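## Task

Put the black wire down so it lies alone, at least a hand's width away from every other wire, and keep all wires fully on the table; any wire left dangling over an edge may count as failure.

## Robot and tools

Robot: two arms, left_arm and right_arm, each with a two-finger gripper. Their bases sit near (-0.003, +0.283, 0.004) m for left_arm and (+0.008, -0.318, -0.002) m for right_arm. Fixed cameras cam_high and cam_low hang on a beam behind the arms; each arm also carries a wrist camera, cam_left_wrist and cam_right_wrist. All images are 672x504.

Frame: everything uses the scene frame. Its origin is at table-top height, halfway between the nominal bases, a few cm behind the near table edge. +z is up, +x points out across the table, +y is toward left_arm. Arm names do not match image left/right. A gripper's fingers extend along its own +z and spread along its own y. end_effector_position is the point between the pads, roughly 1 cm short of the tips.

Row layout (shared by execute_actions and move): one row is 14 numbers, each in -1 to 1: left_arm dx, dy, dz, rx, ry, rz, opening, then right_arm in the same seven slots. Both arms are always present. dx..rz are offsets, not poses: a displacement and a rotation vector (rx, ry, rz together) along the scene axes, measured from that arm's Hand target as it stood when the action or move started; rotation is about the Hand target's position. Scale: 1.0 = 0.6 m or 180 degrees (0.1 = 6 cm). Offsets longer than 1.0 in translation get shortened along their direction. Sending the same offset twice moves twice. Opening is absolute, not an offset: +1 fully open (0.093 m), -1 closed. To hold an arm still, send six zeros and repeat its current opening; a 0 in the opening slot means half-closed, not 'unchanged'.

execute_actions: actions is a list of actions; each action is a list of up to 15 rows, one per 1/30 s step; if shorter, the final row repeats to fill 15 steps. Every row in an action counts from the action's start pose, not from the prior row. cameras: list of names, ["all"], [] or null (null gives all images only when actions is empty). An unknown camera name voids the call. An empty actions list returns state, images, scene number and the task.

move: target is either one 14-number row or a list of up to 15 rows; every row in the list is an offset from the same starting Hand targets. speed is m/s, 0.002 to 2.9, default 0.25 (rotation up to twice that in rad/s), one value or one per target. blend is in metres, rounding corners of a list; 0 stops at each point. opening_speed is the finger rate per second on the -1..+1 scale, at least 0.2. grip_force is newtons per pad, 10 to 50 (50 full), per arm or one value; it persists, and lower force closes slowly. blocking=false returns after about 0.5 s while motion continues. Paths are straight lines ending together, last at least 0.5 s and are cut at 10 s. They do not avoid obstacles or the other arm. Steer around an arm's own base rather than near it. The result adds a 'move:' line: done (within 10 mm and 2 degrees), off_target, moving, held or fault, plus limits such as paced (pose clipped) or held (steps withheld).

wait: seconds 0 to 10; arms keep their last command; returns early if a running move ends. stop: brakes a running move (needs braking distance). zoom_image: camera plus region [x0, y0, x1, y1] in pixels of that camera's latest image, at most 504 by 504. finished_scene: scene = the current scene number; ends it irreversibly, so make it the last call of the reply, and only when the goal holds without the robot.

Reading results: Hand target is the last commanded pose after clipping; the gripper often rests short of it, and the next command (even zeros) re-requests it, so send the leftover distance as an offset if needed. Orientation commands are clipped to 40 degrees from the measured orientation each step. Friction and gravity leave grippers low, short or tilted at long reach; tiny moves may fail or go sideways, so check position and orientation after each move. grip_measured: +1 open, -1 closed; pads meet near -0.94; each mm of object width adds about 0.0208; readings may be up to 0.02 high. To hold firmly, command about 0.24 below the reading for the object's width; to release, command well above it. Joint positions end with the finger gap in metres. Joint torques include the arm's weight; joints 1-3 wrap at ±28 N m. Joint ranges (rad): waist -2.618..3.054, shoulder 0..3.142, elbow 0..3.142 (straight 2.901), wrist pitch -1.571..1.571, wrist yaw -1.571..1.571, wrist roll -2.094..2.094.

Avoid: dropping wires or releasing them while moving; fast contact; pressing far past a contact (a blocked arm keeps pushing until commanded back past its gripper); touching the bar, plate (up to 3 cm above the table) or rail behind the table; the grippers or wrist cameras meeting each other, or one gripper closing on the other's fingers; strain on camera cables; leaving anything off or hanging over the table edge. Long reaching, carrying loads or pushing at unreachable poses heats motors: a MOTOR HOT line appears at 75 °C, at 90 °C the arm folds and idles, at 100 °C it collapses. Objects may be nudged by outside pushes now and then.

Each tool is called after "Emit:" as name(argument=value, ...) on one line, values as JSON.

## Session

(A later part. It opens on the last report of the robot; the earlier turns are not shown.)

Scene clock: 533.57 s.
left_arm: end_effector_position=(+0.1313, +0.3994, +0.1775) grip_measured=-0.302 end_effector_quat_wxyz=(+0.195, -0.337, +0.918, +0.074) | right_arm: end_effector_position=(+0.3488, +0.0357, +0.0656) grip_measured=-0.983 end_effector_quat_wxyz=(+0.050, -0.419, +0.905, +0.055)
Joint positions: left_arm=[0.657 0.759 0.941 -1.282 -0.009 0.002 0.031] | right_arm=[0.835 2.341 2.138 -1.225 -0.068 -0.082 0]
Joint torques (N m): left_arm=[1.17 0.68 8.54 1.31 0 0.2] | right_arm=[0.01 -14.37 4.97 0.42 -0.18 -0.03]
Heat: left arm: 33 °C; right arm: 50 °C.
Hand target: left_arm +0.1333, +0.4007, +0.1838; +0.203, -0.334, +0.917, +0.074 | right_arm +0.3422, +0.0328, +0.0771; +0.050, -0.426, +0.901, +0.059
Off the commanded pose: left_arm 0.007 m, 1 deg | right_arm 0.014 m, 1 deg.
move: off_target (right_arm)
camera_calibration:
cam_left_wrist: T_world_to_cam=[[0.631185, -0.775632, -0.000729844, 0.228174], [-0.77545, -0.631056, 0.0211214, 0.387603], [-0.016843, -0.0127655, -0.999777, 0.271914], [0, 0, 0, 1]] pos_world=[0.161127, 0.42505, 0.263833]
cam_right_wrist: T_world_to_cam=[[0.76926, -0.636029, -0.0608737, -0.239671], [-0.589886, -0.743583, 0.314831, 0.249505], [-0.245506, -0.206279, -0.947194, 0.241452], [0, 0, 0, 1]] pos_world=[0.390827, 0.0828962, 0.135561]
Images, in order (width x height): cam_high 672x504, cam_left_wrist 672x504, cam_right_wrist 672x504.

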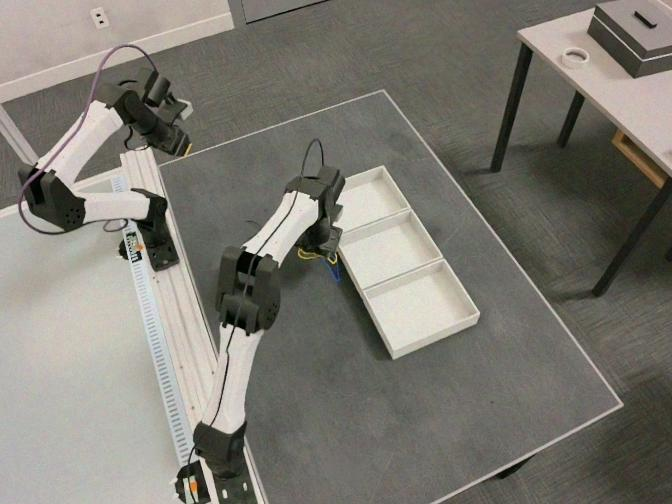

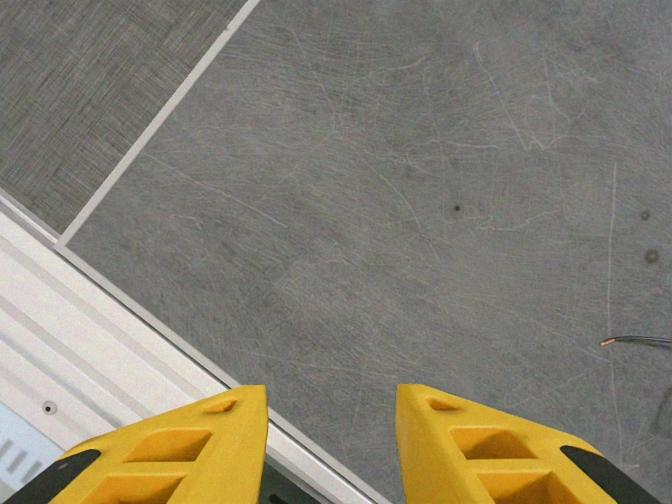

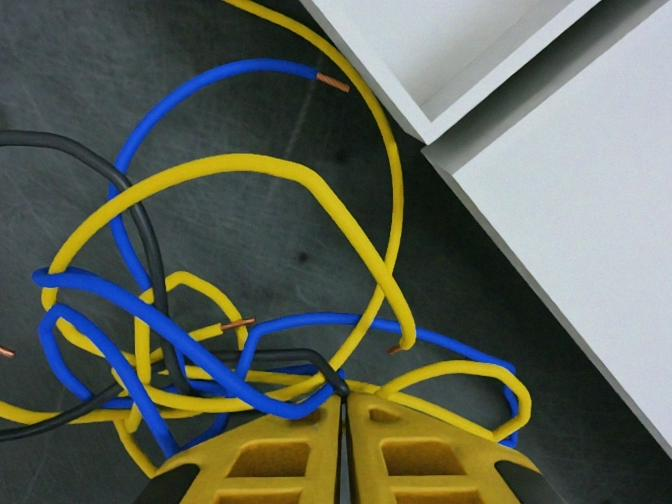

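Emit:
move(target=[0.095,-0.30,-0.023,0,0,-0.389,-0.3, 0,0,0,0,0,0,-1], cameras=["cam_left_wrist"], speed=0.3)

Scene clock: 537.63 s.
left_arm: end_effector_position=(+0.1903, +0.2252, +0.1703) grip_measured=-0.302 end_effector_quat_wxyz=(+0.208, +0.241, +0.947, -0.050) | right_arm: end_effector_position=(+0.3486, +0.0356, +0.0656) grip_measured=-0.983 end_effector_quat_wxyz=(+0.050, -0.420, +0.905, +0.055)
Joint positions: left_arm=[-0.344 0.877 0.93 -1.177 0.036 0.202 0.031] | right_arm=[0.835 2.341 2.138 -1.225 -0.068 -0.083 0]
Joint torques (N m): left_arm=[-0.66 -0.12 6.89 1.34 0.06 0.23] | right_arm=[-0.05 -14.32 4.94 0.43 -0.19 -0.02]
Heat: left arm: 33 °C; right arm: 50 °C.
Hand target: left_arm +0.1904, +0.2208, +0.1700; +0.209, +0.252, +0.943, -0.056 | right_arm +0.3422, +0.0328, +0.0771; +0.050, -0.426, +0.902, +0.059
Off the commanded pose: left_arm 0.004 m, 2 deg | right_arm 0.013 m, 1 deg.
move: off_target (right_arm)
camera_calibration:
cam_left_wrist: T_world_to_cam=[[-0.495376, -0.868673, -0.00309236, 0.29155], [-0.868654, 0.495332, 0.00925381, 0.0895565], [-0.00650679, 0.00727031, -0.999952, 0.256962], [0, 0, 0, 1]] pos_world=[0.223892, 0.207033, 0.257023]
Images, in order (width x height): cam_left_wrist 672x504.

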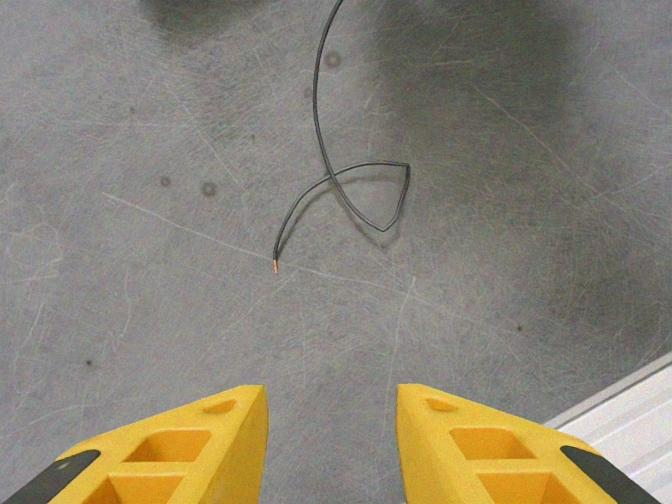

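Emit:
move(target=[0,0,-0.05,-0.09,-0.156,0,-0.3, 0,0,0,0,0,0,-1], cameras=["cam_left_wrist"], speed=0.3)

Scene clock: 539.77 s.
left_arm: end_effector_position=(+0.1902, +0.2215, +0.1440) grip_measured=-0.302 end_effector_quat_wxyz=(+0.463, +0.222, +0.849, -0.123) | right_arm: end_effector_position=(+0.3486, +0.0356, +0.0656) grip_measured=-0.983 end_effector_quat_wxyz=(+0.050, -0.420, +0.905, +0.055)
Joint positions: left_arm=[-0.047 0.272 0.404 -0.745 0.404 0.324 0.031] | right_arm=[0.835 2.341 2.138 -1.225 -0.068 -0.083 0]
Joint torques (N m): left_arm=[1.16 1.85 6 2.05 0.25 0.25] | right_arm=[-0.01 -14.37 4.96 0.43 -0.17 -0.05]
Heat: left arm: 33 °C; right arm: 50 °C.
Hand target: left_arm +0.1903, +0.2207, +0.1400; +0.464, +0.227, +0.847, -0.125 | right_arm +0.3422, +0.0328, +0.0771; +0.050, -0.426, +0.902, +0.059
Off the commanded pose: left_arm 0.004 m, 1 deg | right_arm 0.013 m, 1 deg.
move: off_target (right_arm)
camera_calibration:
cam_left_wrist: T_world_to_cam=[[-0.507527, -0.861621, -0.00503143, 0.289193], [-0.729116, 0.432573, -0.530348, 0.156781], [0.459136, -0.265497, -0.847765, 0.180641], [0, 0, 0, 1]] pos_world=[0.178146, 0.229315, 0.237745]
Images, in order (width x height): cam_left_wrist 672x504.

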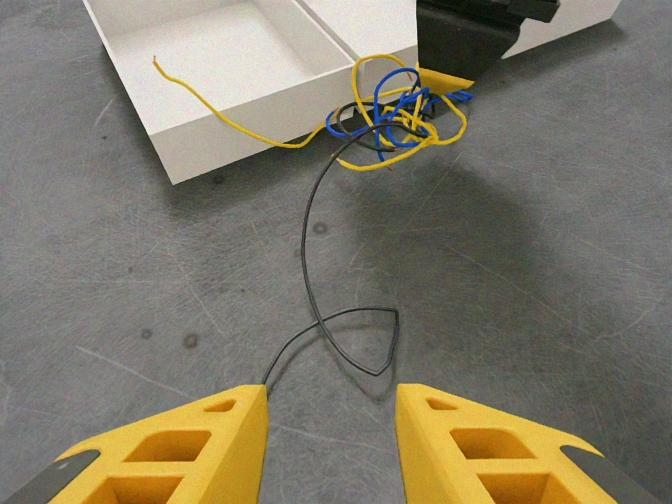

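Emit:
zoom_image(camera="cam_left_wrist", region=[290, 30, 500, 190])

Scaled by 2.400.

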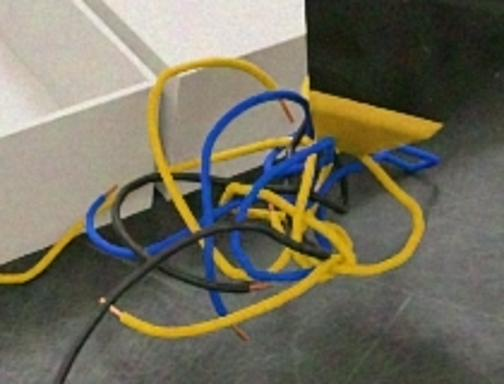

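Emit:
move(target=[0.1,-0.06,-0.03,-0.056,-0.096,0,-0.3, 0,0,0,0,0,0,-1], cameras=["cam_left_wrist", "cam_right_wrist"], speed=0.3)

Emit:
zoom_image(camera="cam_left_wrist", region=[250, 150, 550, 380])

Emit:
zoom_image(camera="cam_right_wrist", region=[0, 220, 350, 480])

Scene clock: 545.07 s.
left_arm: end_effector_position=(+0.2510, +0.1854, +0.1262) grip_measured=-0.302 end_effector_quat_wxyz=(+0.597, +0.206, +0.758, -0.162) | right_arm: end_effector_position=(+0.3486, +0.0356, +0.0656) grip_measured=-0.983 end_effector_quat_wxyz=(+0.050, -0.420, +0.905, +0.055)
Joint positions: left_arm=[-0.235 0.539 0.032 0.27 0.322 0.127 0.031] | right_arm=[0.835 2.341 2.138 -1.225 -0.068 -0.083 0]
Joint torques (N m): left_arm=[-0.64 1.17 6.67 2.39 -0.13 0.05] | right_arm=[-0.08 -14.32 4.97 0.44 -0.17 -0.04]
Heat: left arm: 32 °C; right arm: 50 °C.
Hand target: left_arm +0.2504, +0.1849, +0.1219; +0.604, +0.202, +0.754, -0.163 | right_arm +0.3422, +0.0328, +0.0771; +0.050, -0.426, +0.902, +0.059
Off the commanded pose: left_arm 0.004 m, 1 deg | right_arm 0.013 m, 1 deg.
joint sent to its limit (left arm) — joint 3 (elbow), lower limit, where the elbow is as bent as it goes. The joint targets still meet the commanded pose.
move: off_target (right_arm)
camera_calibration:
cam_left_wrist: T_world_to_cam=[[-0.520462, -0.853751, -0.0151238, 0.291901], [-0.529311, 0.336474, -0.778855, 0.206274], [0.670037, -0.397359, -0.627022, 0.0716507], [0, 0, 0, 1]] pos_world=[0.213098, 0.208276, 0.209999]
cam_right_wrist: T_world_to_cam=[[0.769711, -0.635458, -0.0611384, -0.239781], [-0.589218, -0.744014, 0.315064, 0.249188], [-0.245698, -0.206484, -0.947099, 0.241507], [0, 0, 0, 1]] pos_world=[0.390726, 0.082896, 0.135561]
Images, in order (width x height): cam_left_wrist 672x504, cam_right_wrist 672x504.

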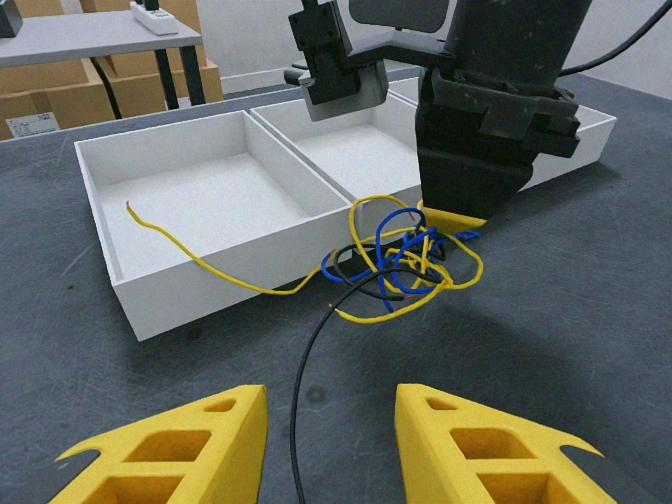

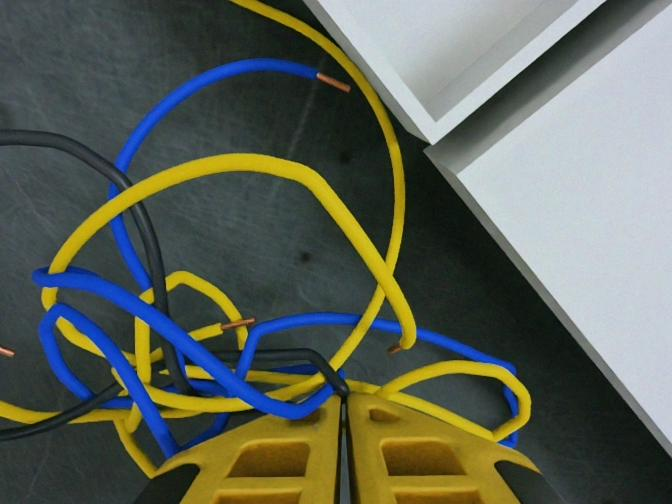

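Scaled by 1.680.

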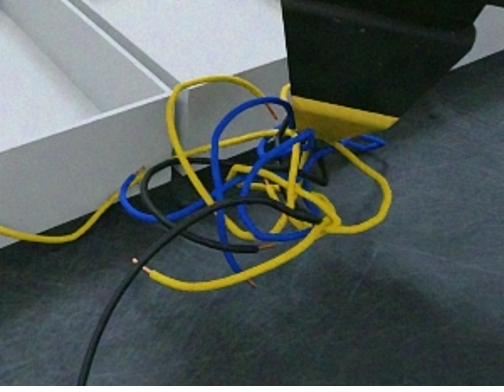

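Scaled by 1.440.

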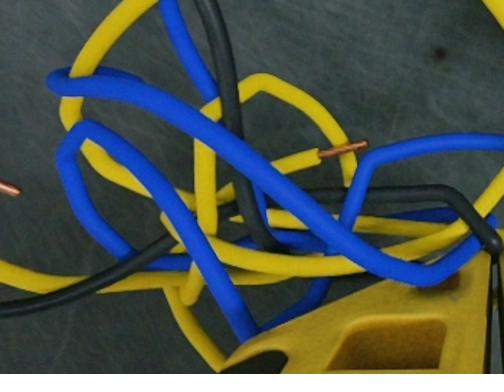

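Emit:
zoom_image(camera="cam_left_wrist", region=[310, 185, 490, 325])

Emit:
zoom_image(camera="cam_right_wrist", region=[0, 250, 240, 450])

Scaled by 2.800.

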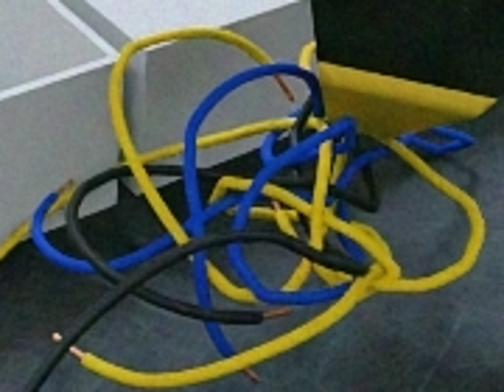

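Scaled by 2.100.

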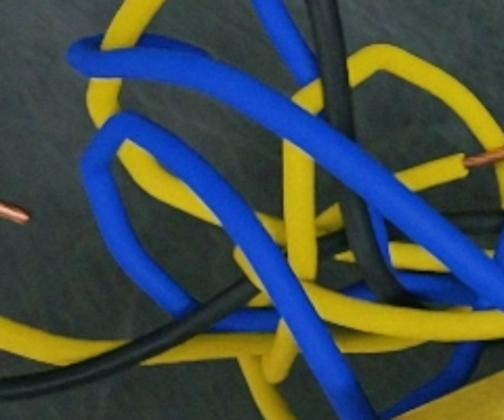

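Emit:
move(target=[-0.133,0.1,0,0,0,0,-0.3, -0.1,0.03,0.24,0,0,0,-1], cameras=["cam_left_wrist", "cam_right_wrist"], speed=0.15)

Scene clock: 552.73 s.
left_arm: end_effector_position=(+0.2328, +0.2187, +0.1392) grip_measured=-0.302 end_effector_quat_wxyz=(+0.623, +0.182, +0.748, -0.142) | right_arm: end_effector_position=(+0.3026, +0.0470, +0.1625) grip_measured=-0.983 end_effector_quat_wxyz=(+0.054, -0.430, +0.899, +0.063)
Joint positions: left_arm=[-0.001 0.142 0.032 -0.082 0.491 0.156 0.031] | right_arm=[0.922 2.301 2.46 -1.569 -0.068 -0.018 0]
Joint torques (N m): left_arm=[-0.31 2.65 8.03 2.19 -0.04 0.08] | right_arm=[-0.14 -12.52 7.27 0.48 -0.05 0.21]
Heat: left arm: 32 °C; right arm: 51 °C.
Hand target: left_arm +0.2328, +0.2172, +0.1387; +0.621, +0.184, +0.748, -0.145 (not the last commanded pose) | right_arm +0.3011, +0.0451, +0.1760; +0.050, -0.426, +0.902, +0.059 (not the last commanded pose)
Off the commanded pose: left_arm 0.070 m, 4 deg | right_arm 0.062 m, 1 deg.
joint sent to its limit (right arm) — joint 4 (wrist pitch), lower limit.
move: held (left_arm; a check stopped the path), off_target (right_arm; braked when a check withheld steps of left_arm); limits=held
pose unreachable (left arm): on one or more control steps of this call, first in action 0 (counted from 0), this arm could not follow its commanded pose, so it was not sent that pose on those steps. It may still have moved: this result reports where it is.
cause: moving toward the commanded pose would bring two parts of the arm too close to each other (its upper arm (the part past joint 2) and its wrist (the part past joint 5), with joints 3 (elbow) to 5 (wrist yaw) between them, 14 mm apart when it was first held).
camera_calibration:
cam_left_wrist: T_world_to_cam=[[-0.461793, -0.886472, -0.0302346, 0.30675], [-0.508219, 0.292378, -0.81008, 0.204566], [0.726953, -0.358724, -0.58554, 0.0777697], [0, 0, 0, 1]] pos_world=[0.189085, 0.240013, 0.220527]
cam_right_wrist: T_world_to_cam=[[0.784207, -0.616521, -0.0701496, -0.194919], [-0.572657, -0.762633, 0.300756, 0.198223], [-0.238921, -0.195684, -0.951118, 0.322338], [0, 0, 0, 1]] pos_world=[0.343383, 0.0940758, 0.233291]
Images, in order (width x height): cam_left_wrist 672x504, cam_right_wrist 672x504.

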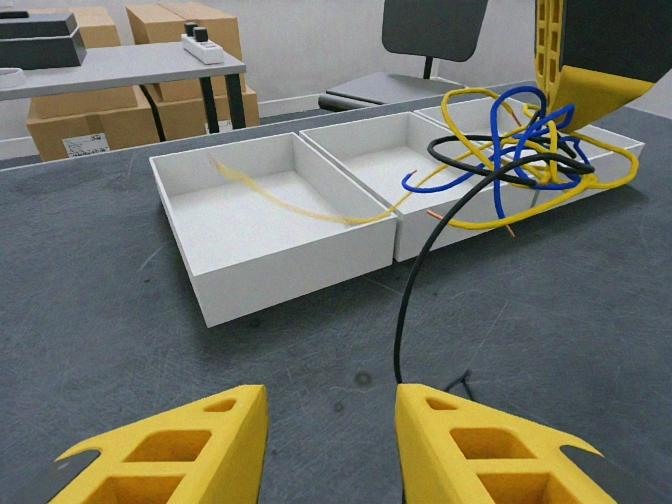

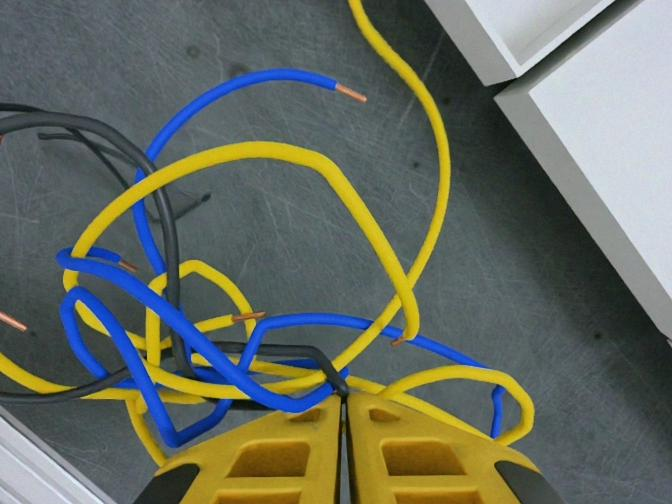

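Emit:
move(target=[0.06,0.10,0.02,0,0,-0.239,-0.3, 0,0,0,0,0,0,-1], cameras=["cam_left_wrist"], speed=0.25)

Emit:
zoom_image(camera="cam_left_wrist", region=[150, 60, 500, 322])

Scene clock: 558.97 s.
left_arm: end_effector_position=(+0.2656, +0.2769, +0.1488) grip_measured=-0.302 end_effector_quat_wxyz=(+0.510, +0.411, +0.680, -0.330) | right_arm: end_effector_position=(+0.3026, +0.0470, +0.1625) grip_measured=-0.983 end_effector_quat_wxyz=(+0.054, -0.429, +0.899, +0.063)
Joint positions: left_arm=[0.565 1.639 0.948 -1.342 1.255 2.073 0.031] | right_arm=[0.922 2.301 2.46 -1.569 -0.068 -0.018 0]
Joint torques (N m): left_arm=[-0.84 -4.85 7.02 -0.59 0.48 0.34] | right_arm=[-0.12 -12.62 7.3 0.45 -0.03 0.19]
Heat: left arm: 33 °C; right arm: 51 °C.
Hand target: left_arm +0.2688, +0.2773, +0.1507; +0.525, +0.445, +0.628, -0.362 | right_arm +0.3011, +0.0451, +0.1760; +0.050, -0.426, +0.902, +0.059
Off the commanded pose: left_arm 0.004 m, 8 deg | right_arm 0.014 m, 1 deg.
joint sent to its limit (left arm) — joint 6 (wrist roll), upper limit. The joint targets are off in orientation, not in position.
joint sent to its limit (right arm) — joint 4 (wrist pitch), lower limit. The joint targets still meet the commanded pose.
move: off_target (left_arm, right_arm)
camera_calibration:
cam_left_wrist: T_world_to_cam=[[-0.902714, -0.429978, 0.0150334, 0.357641], [-0.288843, 0.579773, -0.761861, 0.0670177], [0.318868, -0.692085, -0.647565, 0.290366], [0, 0, 0, 1]] pos_world=[0.249617, 0.31588, 0.233712]
Images, in order (width x height): cam_left_wrist 672x504.

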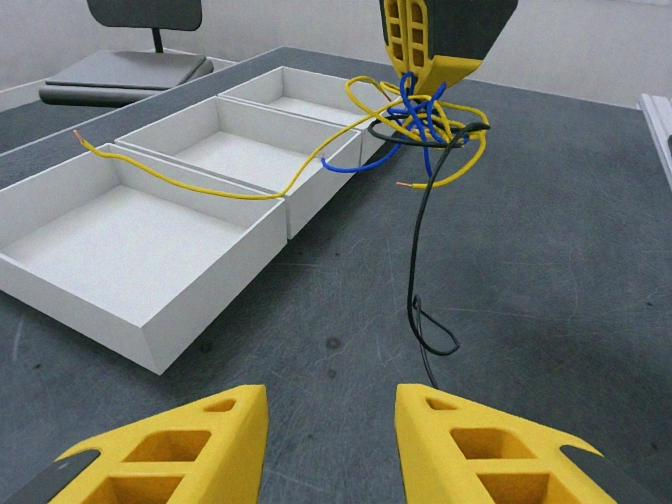

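Scaled by 1.440.

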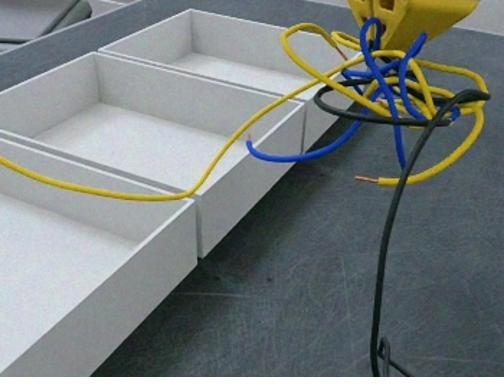

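Emit:
zoom_image(camera="cam_left_wrist", region=[330, 50, 510, 200])

Scaled by 2.800.

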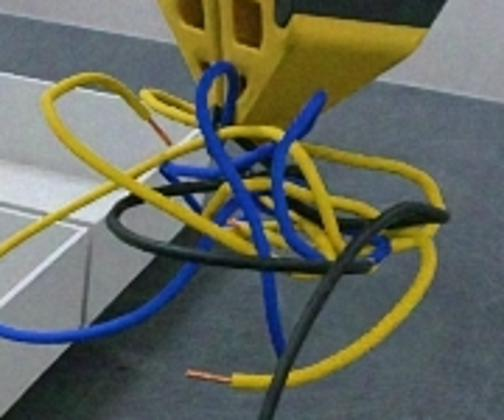

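Emit:
move(target=[0,0,0,0,0,0,-0.3, -0.185,-0.17,0,0,0,0,-1], cameras=["cam_left_wrist", "cam_right_wrist", "cam_high", "cam_low"], speed=0.2)

Scene clock: 563.20 s.
left_arm: end_effector_position=(+0.2653, +0.2768, +0.1487) grip_measured=-0.302 end_effector_quat_wxyz=(+0.510, +0.411, +0.680, -0.331) | right_arm: end_effector_position=(+0.1916, -0.0553, +0.1767) grip_measured=-0.983 end_effector_quat_wxyz=(+0.046, -0.429, +0.900, +0.060)
Joint positions: left_arm=[0.565 1.639 0.948 -1.343 1.254 2.073 0.031] | right_arm=[0.984 1.626 1.563 -1.359 -0.062 0.044 0]
Joint torques (N m): left_arm=[-0.85 -4.67 7.05 -0.59 0.52 0.35] | right_arm=[0.24 -7.42 4.7 0.76 0.02 0.18]
Heat: left arm: 32 °C; right arm: 51 °C.
Hand target: left_arm +0.2688, +0.2773, +0.1507; +0.525, +0.445, +0.628, -0.362 | right_arm +0.1902, -0.0569, +0.1760; +0.050, -0.426, +0.902, +0.059
Off the commanded pose: left_arm 0.004 m, 8 deg | right_arm 0.002 m, 1 deg.
joint sent to its limit (left arm) — joint 6 (wrist roll), upper limit. The joint targets are off in orientation, not in position.
move: off_target (left_arm)
camera_calibration:
cam_left_wrist: T_world_to_cam=[[-0.903014, -0.429314, 0.015975, 0.357155], [-0.28933, 0.580244, -0.761317, 0.066817], [0.317575, -0.692102, -0.648182, 0.290735], [0, 0, 0, 1]] pos_world=[0.249518, 0.31578, 0.233613]
cam_right_wrist: T_world_to_cam=[[0.782724, -0.617977, -0.0738031, -0.169145], [-0.569078, -0.758665, 0.317141, 0.0489833], [-0.251978, -0.206234, -0.945502, 0.290209], [0, 0, 0, 1]] pos_world=[0.233395, -0.00751503, 0.246375]

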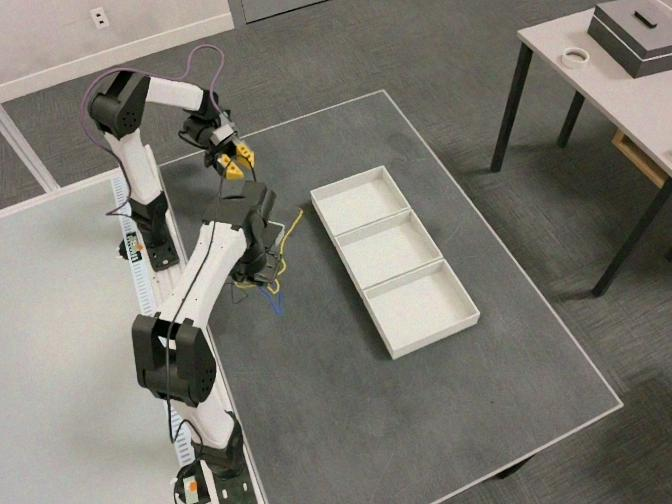

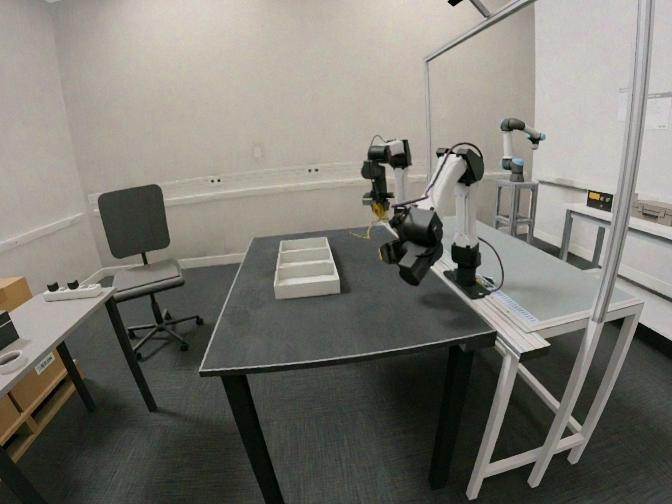

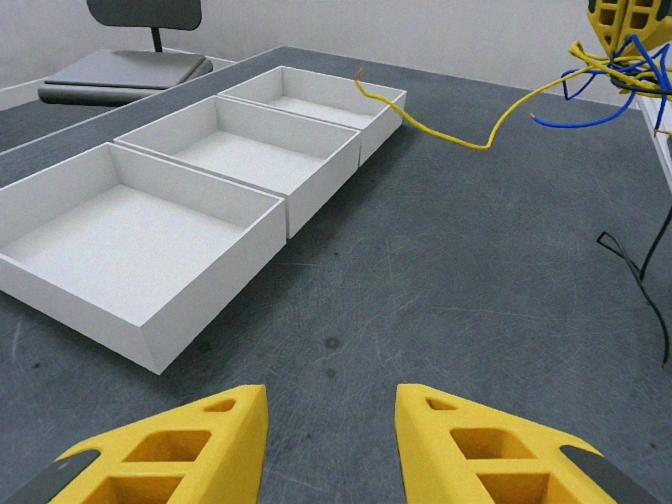

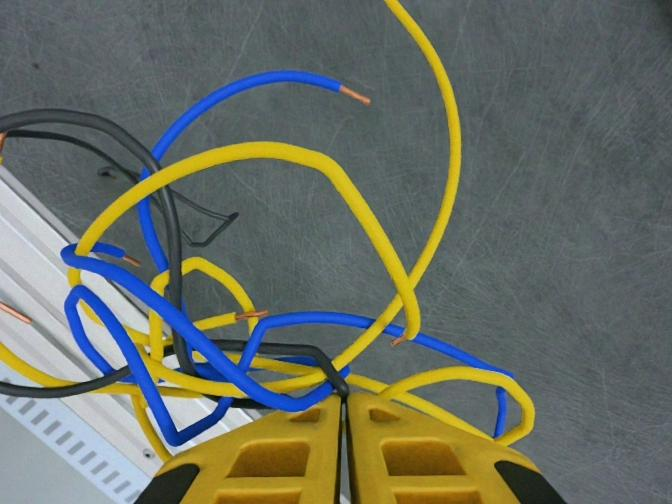

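Emit:
move(target=[-0.033,-0.05,0.117,0.196,0.369,0.4025,-0.3, 0,0,0,0,0,0,-1], cameras=["cam_left_wrist"], speed=0.4)

Scene clock: 570.13 s.
left_arm: end_effector_position=(+0.2467, +0.2489, +0.2154) grip_measured=-0.302 end_effector_quat_wxyz=(+0.081, -0.113, +0.990, +0.007) | right_arm: end_effector_position=(+0.1916, -0.0552, +0.1767) grip_measured=-0.983 end_effector_quat_wxyz=(+0.046, -0.429, +0.900, +0.061)
Joint positions: left_arm=[-0.295 1.362 1.464 -1.499 -0.114 -0.464 0.031] | right_arm=[0.984 1.626 1.563 -1.359 -0.062 0.045 0]
Joint torques (N m): left_arm=[-1.11 -3.38 8.95 0.57 -0.32 0.04] | right_arm=[0.21 -7.5 4.75 0.76 0 0.2]
Heat: left arm: 32 °C; right arm: 50 °C.
Hand target: left_arm +0.2490, +0.2473, +0.2209; +0.086, -0.114, +0.990, +0.010 | right_arm +0.1902, -0.0569, +0.1760; +0.050, -0.426, +0.902, +0.059
Off the commanded pose: left_arm 0.006 m, 1 deg | right_arm 0.002 m, 1 deg.
move: done
camera_calibration:
cam_left_wrist: T_world_to_cam=[[0.204615, -0.978751, 0.0134198, 0.191367], [-0.942262, -0.193237, 0.273498, 0.259083], [-0.265093, -0.0686067, -0.961779, 0.376663], [0, 0, 0, 1]] pos_world=[0.304819, 0.263207, 0.28884]
Images, in order (width x height): cam_left_wrist 672x504.

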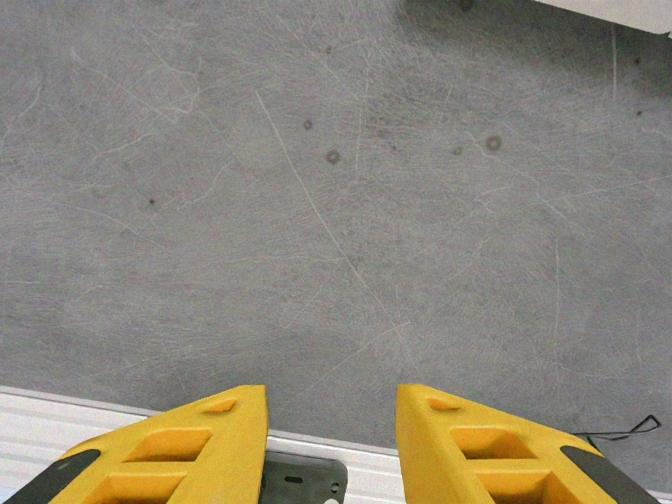

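Emit:
move(target=[0.085,-0.2,0,0,0,0,-0.3, 0,0,0,0,0,0,-1], cameras=["cam_left_wrist"], speed=0.3)

Scene clock: 571.73 s.
left_arm: end_effector_position=(+0.2975, +0.1294, +0.2171) grip_measured=-0.302 end_effector_quat_wxyz=(+0.080, -0.110, +0.991, +0.008) | right_arm: end_effector_position=(+0.1916, -0.0552, +0.1767) grip_measured=-0.983 end_effector_quat_wxyz=(+0.046, -0.429, +0.900, +0.061)
Joint positions: left_arm=[-0.633 1.742 1.834 -1.54 -0.165 -0.795 0.031] | right_arm=[0.984 1.626 1.563 -1.359 -0.062 0.045 0]
Joint torques (N m): left_arm=[-0.65 -7.09 8.88 0.5 -0.38 -0.01] | right_arm=[0.21 -7.53 4.78 0.75 0 0.19]
Heat: left arm: 32 °C; right arm: 50 °C.
Hand target: left_arm +0.3000, +0.1272, +0.2208; +0.086, -0.113, +0.990, +0.010 | right_arm +0.1902, -0.0569, +0.1760; +0.050, -0.426, +0.902, +0.059
Off the commanded pose: left_arm 0.005 m, 1 deg | right_arm 0.002 m, 1 deg.
move: done
camera_calibration:
cam_left_wrist: T_world_to_cam=[[0.199074, -0.979926, 0.010702, 0.0663692], [-0.942698, -0.188504, 0.275295, 0.28257], [-0.267751, -0.0648928, -0.9613, 0.383797], [0, 0, 0, 1]] pos_world=[0.355928, 0.143208, 0.290444]
Images, in order (width x height): cam_left_wrist 672x504.

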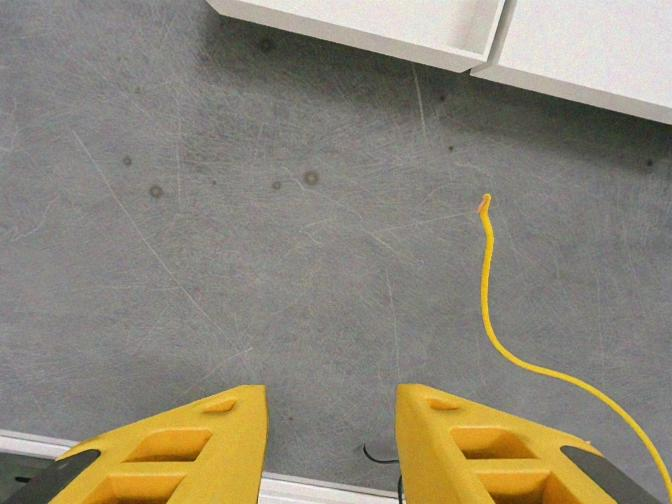

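Emit:
move(target=[0.026,-0.094,-0.03,0,0,0,-0.3, 0,0,0,0,0,0,-1], cameras=["cam_left_wrist"], speed=0.2)

Scene clock: 573.30 s.
left_arm: end_effector_position=(+0.3130, +0.0752, +0.2002) grip_measured=-0.302 end_effector_quat_wxyz=(+0.079, -0.111, +0.991, +0.010) | right_arm: end_effector_position=(+0.1916, -0.0552, +0.1767) grip_measured=-0.983 end_effector_quat_wxyz=(+0.046, -0.429, +0.900, +0.061)
Joint positions: left_arm=[-0.733 1.919 1.987 -1.537 -0.177 -0.898 0.031] | right_arm=[0.984 1.626 1.563 -1.359 -0.062 0.045 0]
Joint torques (N m): left_arm=[-0.69 -8.53 8.73 0.5 -0.33 0] | right_arm=[0.28 -7.47 4.67 0.75 0.02 0.18]
Heat: left arm: 32 °C; right arm: 49 °C.
Hand target: left_arm +0.3155, +0.0708, +0.2028; +0.086, -0.113, +0.990, +0.010 | right_arm +0.1902, -0.0569, +0.1760; +0.050, -0.426, +0.902, +0.059
Off the commanded pose: left_arm 0.006 m, 1 deg | right_arm 0.002 m, 1 deg.
move: done
camera_calibration:
cam_left_wrist: T_world_to_cam=[[0.201464, -0.979469, 0.007265, 0.0103181], [-0.941207, -0.19153, 0.27829, 0.290758], [-0.271185, -0.0629034, -0.96047, 0.368923], [0, 0, 0, 1]] pos_world=[0.371631, 0.0890018, 0.27335]
Images, in order (width x height): cam_left_wrist 672x504.

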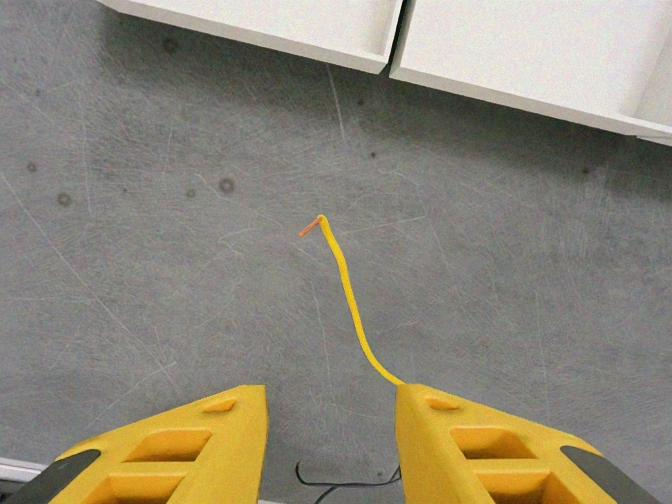

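Emit:
move(target=[0.0175,0,-0.1,0,0,0,-0.3, 0,0,0,0,0,0,-1], cameras=["cam_left_wrist"], speed=0.2)

Scene clock: 574.93 s.
left_arm: end_effector_position=(+0.3259, +0.0688, +0.1460) grip_measured=-0.302 end_effector_quat_wxyz=(+0.084, -0.117, +0.989, +0.005) | right_arm: end_effector_position=(+0.1916, -0.0552, +0.1767) grip_measured=-0.983 end_effector_quat_wxyz=(+0.046, -0.429, +0.900, +0.061)
Joint positions: left_arm=[-0.718 1.919 1.767 -1.301 -0.178 -0.895 0.031] | right_arm=[0.984 1.626 1.563 -1.359 -0.062 0.045 0]
Joint torques (N m): left_arm=[0.46 -10.3 5.37 0.68 -0.37 0.19] | right_arm=[0.21 -7.43 4.74 0.75 0 0.2]
Heat: left arm: 32 °C; right arm: 49 °C.
Hand target: left_arm +0.3261, +0.0709, +0.1428; +0.086, -0.114, +0.990, +0.010 | right_arm +0.1902, -0.0569, +0.1760; +0.050, -0.426, +0.902, +0.059
Off the commanded pose: left_arm 0.004 m, 1 deg | right_arm 0.002 m, 1 deg.
move: done
camera_calibration:
cam_left_wrist: T_world_to_cam=[[0.213368, -0.976804, 0.0181089, -0.00382869], [-0.942283, -0.200861, 0.267877, 0.319237], [-0.258026, -0.0742201, -0.963283, 0.316914], [0, 0, 0, 1]] pos_world=[0.3834, 0.0839038, 0.219831]
Images, in order (width x height): cam_left_wrist 672x504.

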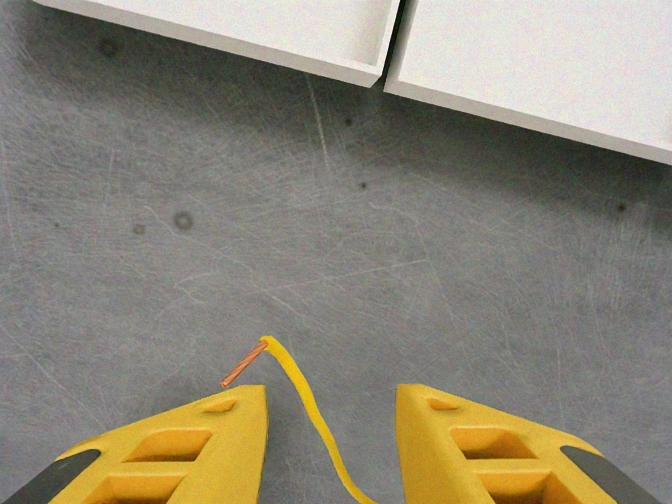

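Emit:
move(target=[0,0,0,0,0,0,-1, 0,0,0,0,0,0,-1], cameras=["cam_left_wrist"], opening_speed=2)

Scene clock: 575.73 s.
left_arm: end_effector_position=(+0.3260, +0.0687, +0.1461) grip_measured=-0.975 end_effector_quat_wxyz=(+0.085, -0.117, +0.989, +0.005) | right_arm: end_effector_position=(+0.1916, -0.0552, +0.1767) grip_measured=-0.983 end_effector_quat_wxyz=(+0.046, -0.429, +0.900, +0.061)
Joint positions: left_arm=[-0.718 1.919 1.767 -1.3 -0.178 -0.895 0] | right_arm=[0.984 1.626 1.563 -1.359 -0.062 0.045 0]
Joint torques (N m): left_arm=[0.4 -10.24 5.39 0.68 -0.34 0.18] | right_arm=[0.31 -7.51 4.75 0.75 0.03 0.18]
Heat: left arm: 33 °C; right arm: 49 °C.
Hand target: left_arm +0.3261, +0.0710, +0.1428; +0.086, -0.114, +0.990, +0.010 | right_arm +0.1901, -0.0569, +0.1760; +0.050, -0.426, +0.902, +0.059
Off the commanded pose: left_arm 0.004 m, 1 deg | right_arm 0.002 m, 1 deg.
move: done
camera_calibration:
cam_left_wrist: T_world_to_cam=[[0.213102, -0.976858, 0.0183274, -0.00388888], [-0.942401, -0.200564, 0.267682, 0.319375], [-0.257812, -0.0743155, -0.963333, 0.316869], [0, 0, 0, 1]] pos_world=[0.3835, 0.0838043, 0.21983]
Images, in order (width x height): cam_left_wrist 672x504.

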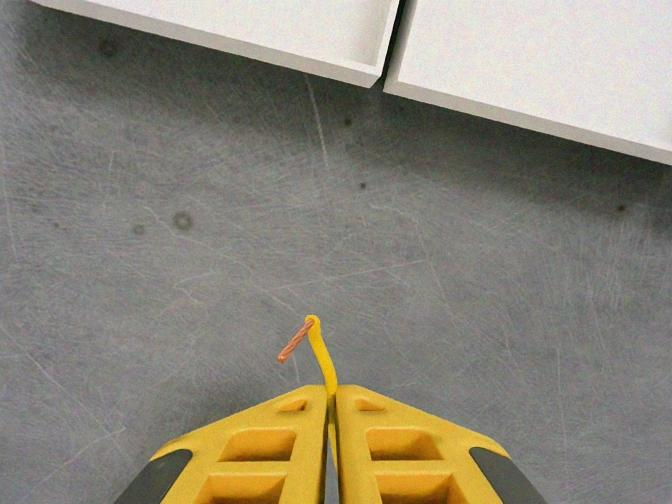

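Emit:
move(target=[0.0,0.2,0.03,0,0,0,-1, 0,0,0,0,0,0,-1], cameras=["cam_left_wrist", "cam_right_wrist"], speed=0.12)

Scene clock: 577.80 s.
left_arm: end_effector_position=(+0.3260, +0.1799, +0.1565) grip_measured=-0.975 end_effector_quat_wxyz=(+0.071, -0.112, +0.991, -0.002) | right_arm: end_effector_position=(+0.2008, -0.0427, +0.1794) grip_measured=-0.983 end_effector_quat_wxyz=(+0.074, -0.429, +0.897, +0.076)
Joint positions: left_arm=[-0.424 1.7 1.553 -1.278 -0.11 -0.593 0] | right_arm=[0.984 1.626 1.563 -1.294 -0.062 0.045 0]
Joint torques (N m): left_arm=[1.44 -10.81 5.26 0.74 -0.56 0.23] | right_arm=[0.23 -7.47 5.08 0.17 0.02 0.19]
Heat: left arm: 33 °C; right arm: 49 °C.
Hand target: left_arm +0.3261, +0.1909, +0.1608; +0.086, -0.113, +0.990, +0.010 | right_arm +0.1901, -0.0568, +0.1760; +0.050, -0.426, +0.902, +0.059
Off the commanded pose: left_arm 0.012 m, 2 deg | right_arm 0.018 m, 3 deg.
move: off_target (left_arm, right_arm)
camera_calibration:
cam_left_wrist: T_world_to_cam=[[0.202711, -0.978804, 0.0291579, 0.106556], [-0.937254, -0.185309, 0.295322, 0.330196], [-0.283659, -0.0871934, -0.954953, 0.344686], [0, 0, 0, 1]] pos_world=[0.385651, 0.19554, 0.228538]
cam_right_wrist: T_world_to_cam=[[0.78532, -0.614457, -0.0755899, -0.168417], [-0.58066, -0.773409, 0.254308, 0.0759639], [-0.214723, -0.155821, -0.964165, 0.295701], [0, 0, 0, 1]] pos_world=[0.239865, 0.00134222, 0.253055]
Images, in order (width x height): cam_left_wrist 672x504, cam_right_wrist 672x504.

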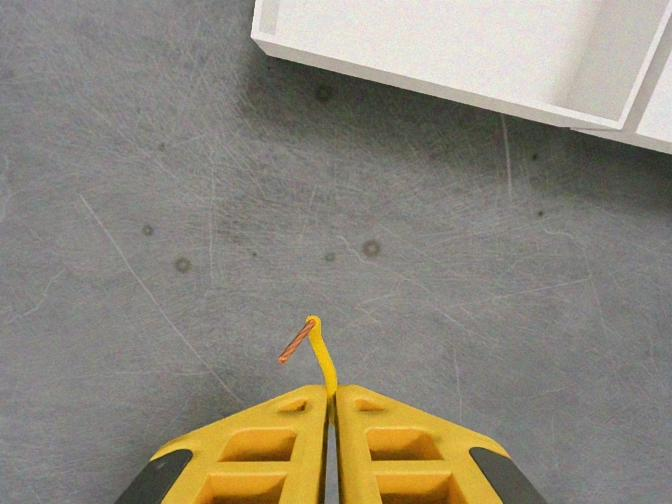

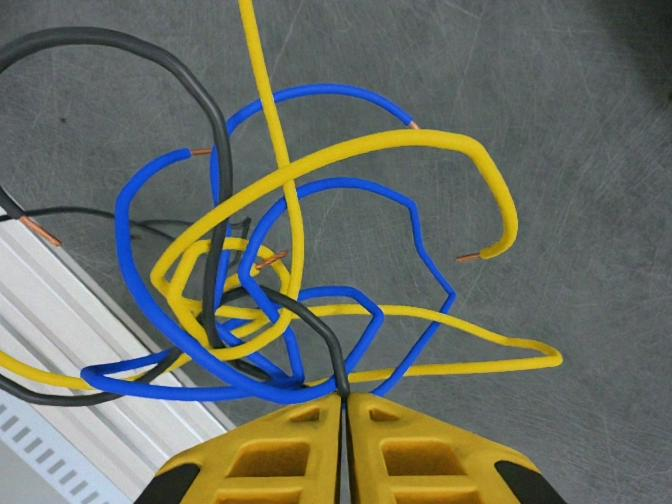

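Emit:
zoom_image(camera="cam_right_wrist", region=[130, 200, 400, 410])

Scaled by 1.867.

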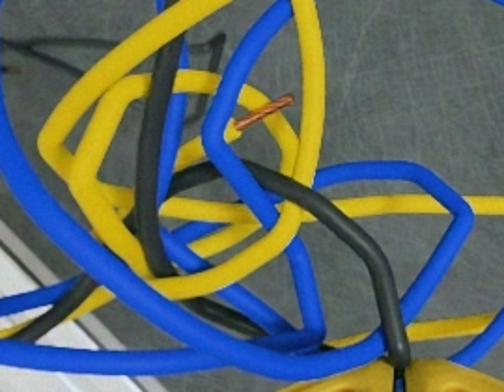

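Emit:
move(target=[0.0,0.08,0.0,0,0,0,-1, 0,0,0,0,0,0,-1], cameras=["cam_right_wrist"], speed=0.08)

Emit:
zoom_image(camera="cam_right_wrist", region=[130, 200, 400, 410])

Scene clock: 582.50 s.
left_arm: end_effector_position=(+0.3293, +0.2365, +0.1551) grip_measured=-0.975 end_effector_quat_wxyz=(+0.074, -0.118, +0.990, +0.008) | right_arm: end_effector_position=(+0.1954, -0.0493, +0.1778) grip_measured=-0.985 end_effector_quat_wxyz=(+0.059, -0.429, +0.899, +0.067)
Joint positions: left_arm=[-0.258 1.646 1.495 -1.258 -0.107 -0.44 0] | right_arm=[0.985 1.626 1.563 -1.33 -0.062 0.045 0]
Joint torques (N m): left_arm=[0.09 -10.66 5.29 0.75 -0.26 0.17] | right_arm=[0.12 -7.47 4.88 0.5 0.02 0.2]
Heat: left arm: 34 °C; right arm: 48 °C.
Hand target: left_arm +0.3261, +0.2388, +0.1608; +0.086, -0.114, +0.990, +0.010 | right_arm +0.1900, -0.0568, +0.1760; +0.050, -0.426, +0.902, +0.059
Off the commanded pose: left_arm 0.007 m, 1 deg | right_arm 0.009 m, 1 deg.
move: done
camera_calibration:
cam_right_wrist: T_world_to_cam=[[0.784438, -0.615688, -0.0747383, -0.16833], [-0.573902, -0.766269, 0.288908, 0.0609426], [-0.235147, -0.183737, -0.954435, 0.292842], [0, 0, 0, 1]] pos_world=[0.23588, -0.00313415, 0.249312]
Images, in order (width x height): cam_right_wrist 672x504.

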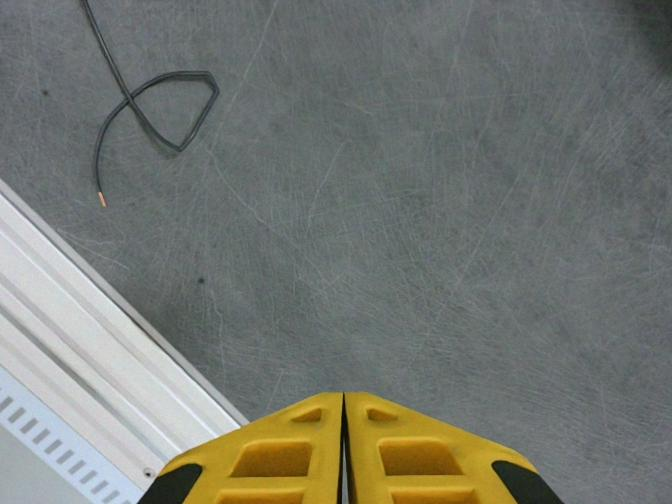

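Scaled by 1.867.

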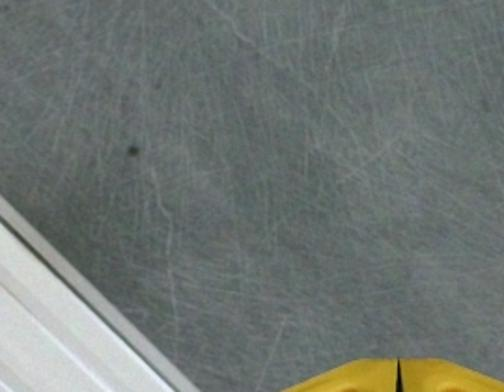

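Emit:
execute_actions(actions=[], cameras=["cam_left_wrist", "cam_high"])

Scene clock: 582.70 s.
left_arm: end_effector_position=(+0.3293, +0.2365, +0.1551) grip_measured=-0.975 end_effector_quat_wxyz=(+0.074, -0.118, +0.990, +0.009) | right_arm: end_effector_position=(+0.1954, -0.0493, +0.1778) grip_measured=-0.985 end_effector_quat_wxyz=(+0.059, -0.429, +0.899, +0.067)
Joint positions: left_arm=[-0.258 1.646 1.495 -1.258 -0.107 -0.439 0] | right_arm=[0.985 1.626 1.563 -1.33 -0.062 0.045 0]
Joint velocities: within noise
Joint torques (N m): left_arm=[0.27 -10.56 5.44 0.77 -0.32 0.22] | right_arm=[0.09 -7.46 4.81 0.5 0.01 0.19]
Heat: left arm: 34 °C; right arm: 48 °C.
Hand target: left_arm +0.3261, +0.2389, +0.1608; +0.086, -0.114, +0.990, +0.010 | right_arm +0.1901, -0.0568, +0.1760; +0.050, -0.426, +0.902, +0.059
Tool commands: left_gripper/opening=-1.0 right_gripper/opening=-1.0
Off the commanded pose: left_arm 0.007 m, 1 deg | right_arm 0.009 m, 1 deg.
camera_calibration:
cam_left_wrist: T_world_to_cam=[[0.215844, -0.976382, 0.00944246, 0.159565], [-0.935742, -0.204079, 0.287642, 0.349314], [-0.278922, -0.0709217, -0.957691, 0.344201], [0, 0, 0, 1]] pos_world=[0.388432, 0.251496, 0.227654]
Images, in order (width x height): cam_high 672x504, cam_left_wrist 672x504.

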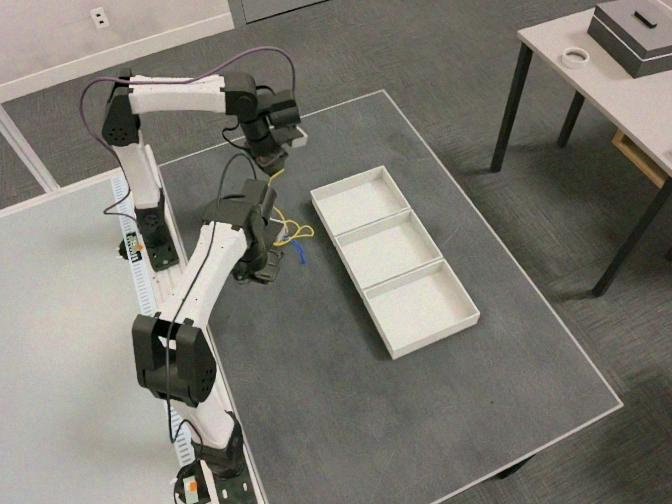

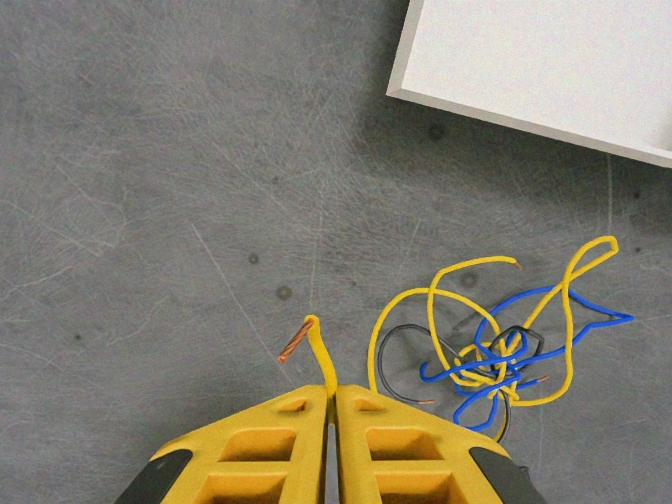

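Emit:
zoom_image(camera="cam_left_wrist", region=[360, 220, 650, 450])

Scaled by 1.738.

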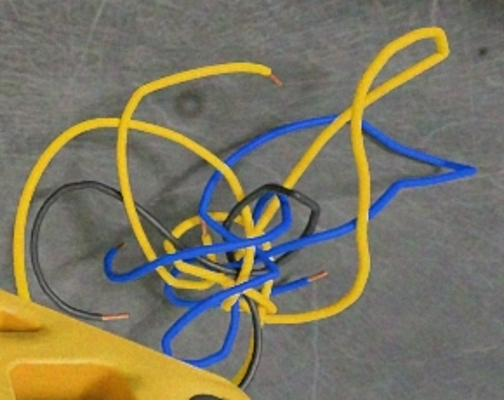

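Emit:
move(target=[0.0,0.092,-0.15,0,0,0,-1, 0.14,0.22,-0.06,0,0,0,-0.3], cameras=["cam_right_wrist", "cam_left_wrist"], speed=0.15)

Scene clock: 586.57 s.
left_arm: end_effector_position=(+0.3289, +0.2949, +0.0715) grip_measured=-0.975 end_effector_quat_wxyz=(+0.085, -0.117, +0.989, +0.016) | right_arm: end_effector_position=(+0.2749, +0.0734, +0.1396) grip_measured=-0.302 end_effector_quat_wxyz=(+0.051, -0.428, +0.900, +0.064)
Joint positions: left_arm=[-0.063 1.631 1.148 -0.889 -0.091 -0.243 0] | right_arm=[1.006 2.275 2.319 -1.452 -0.059 0.069 0.031]
Joint torques (N m): left_arm=[0.65 -8.46 5.39 0.86 -0.05 0.21] | right_arm=[0.39 -9.88 8.5 0.46 0.03 0.19]
Heat: left arm: 35 °C; right arm: 48 °C.
Hand target: left_arm +0.3261, +0.2940, +0.0708; +0.086, -0.113, +0.990, +0.010 | right_arm +0.2742, +0.0751, +0.1400; +0.050, -0.426, +0.902, +0.059
Off the commanded pose: left_arm 0.003 m, 1 deg | right_arm 0.002 m, 1 deg.
move: done
camera_calibration:
cam_left_wrist: T_world_to_cam=[[0.215223, -0.976562, -0.00251492, 0.21852], [-0.941556, -0.20819, 0.264818, 0.389609], [-0.259134, -0.0546269, -0.964295, 0.257365], [0, 0, 0, 1]] pos_world=[0.386501, 0.30857, 0.14555]
cam_right_wrist: T_world_to_cam=[[0.781981, -0.618763, -0.0750865, -0.15713], [-0.572907, -0.760974, 0.304459, 0.208739], [-0.245527, -0.195064, -0.949561, 0.300711], [0, 0, 0, 1]] pos_world=[0.316294, 0.120277, 0.210193]
Images, in order (width x height): cam_left_wrist 672x504, cam_right_wrist 672x504.

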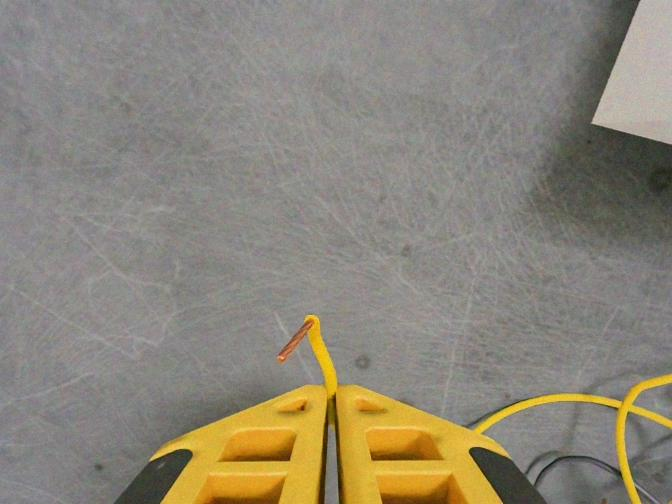

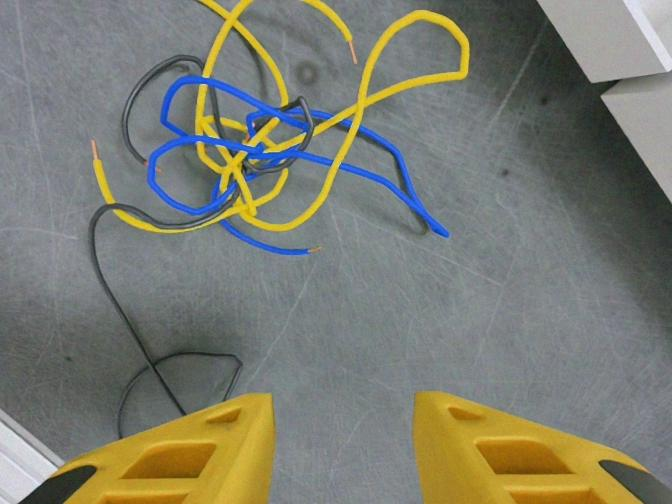

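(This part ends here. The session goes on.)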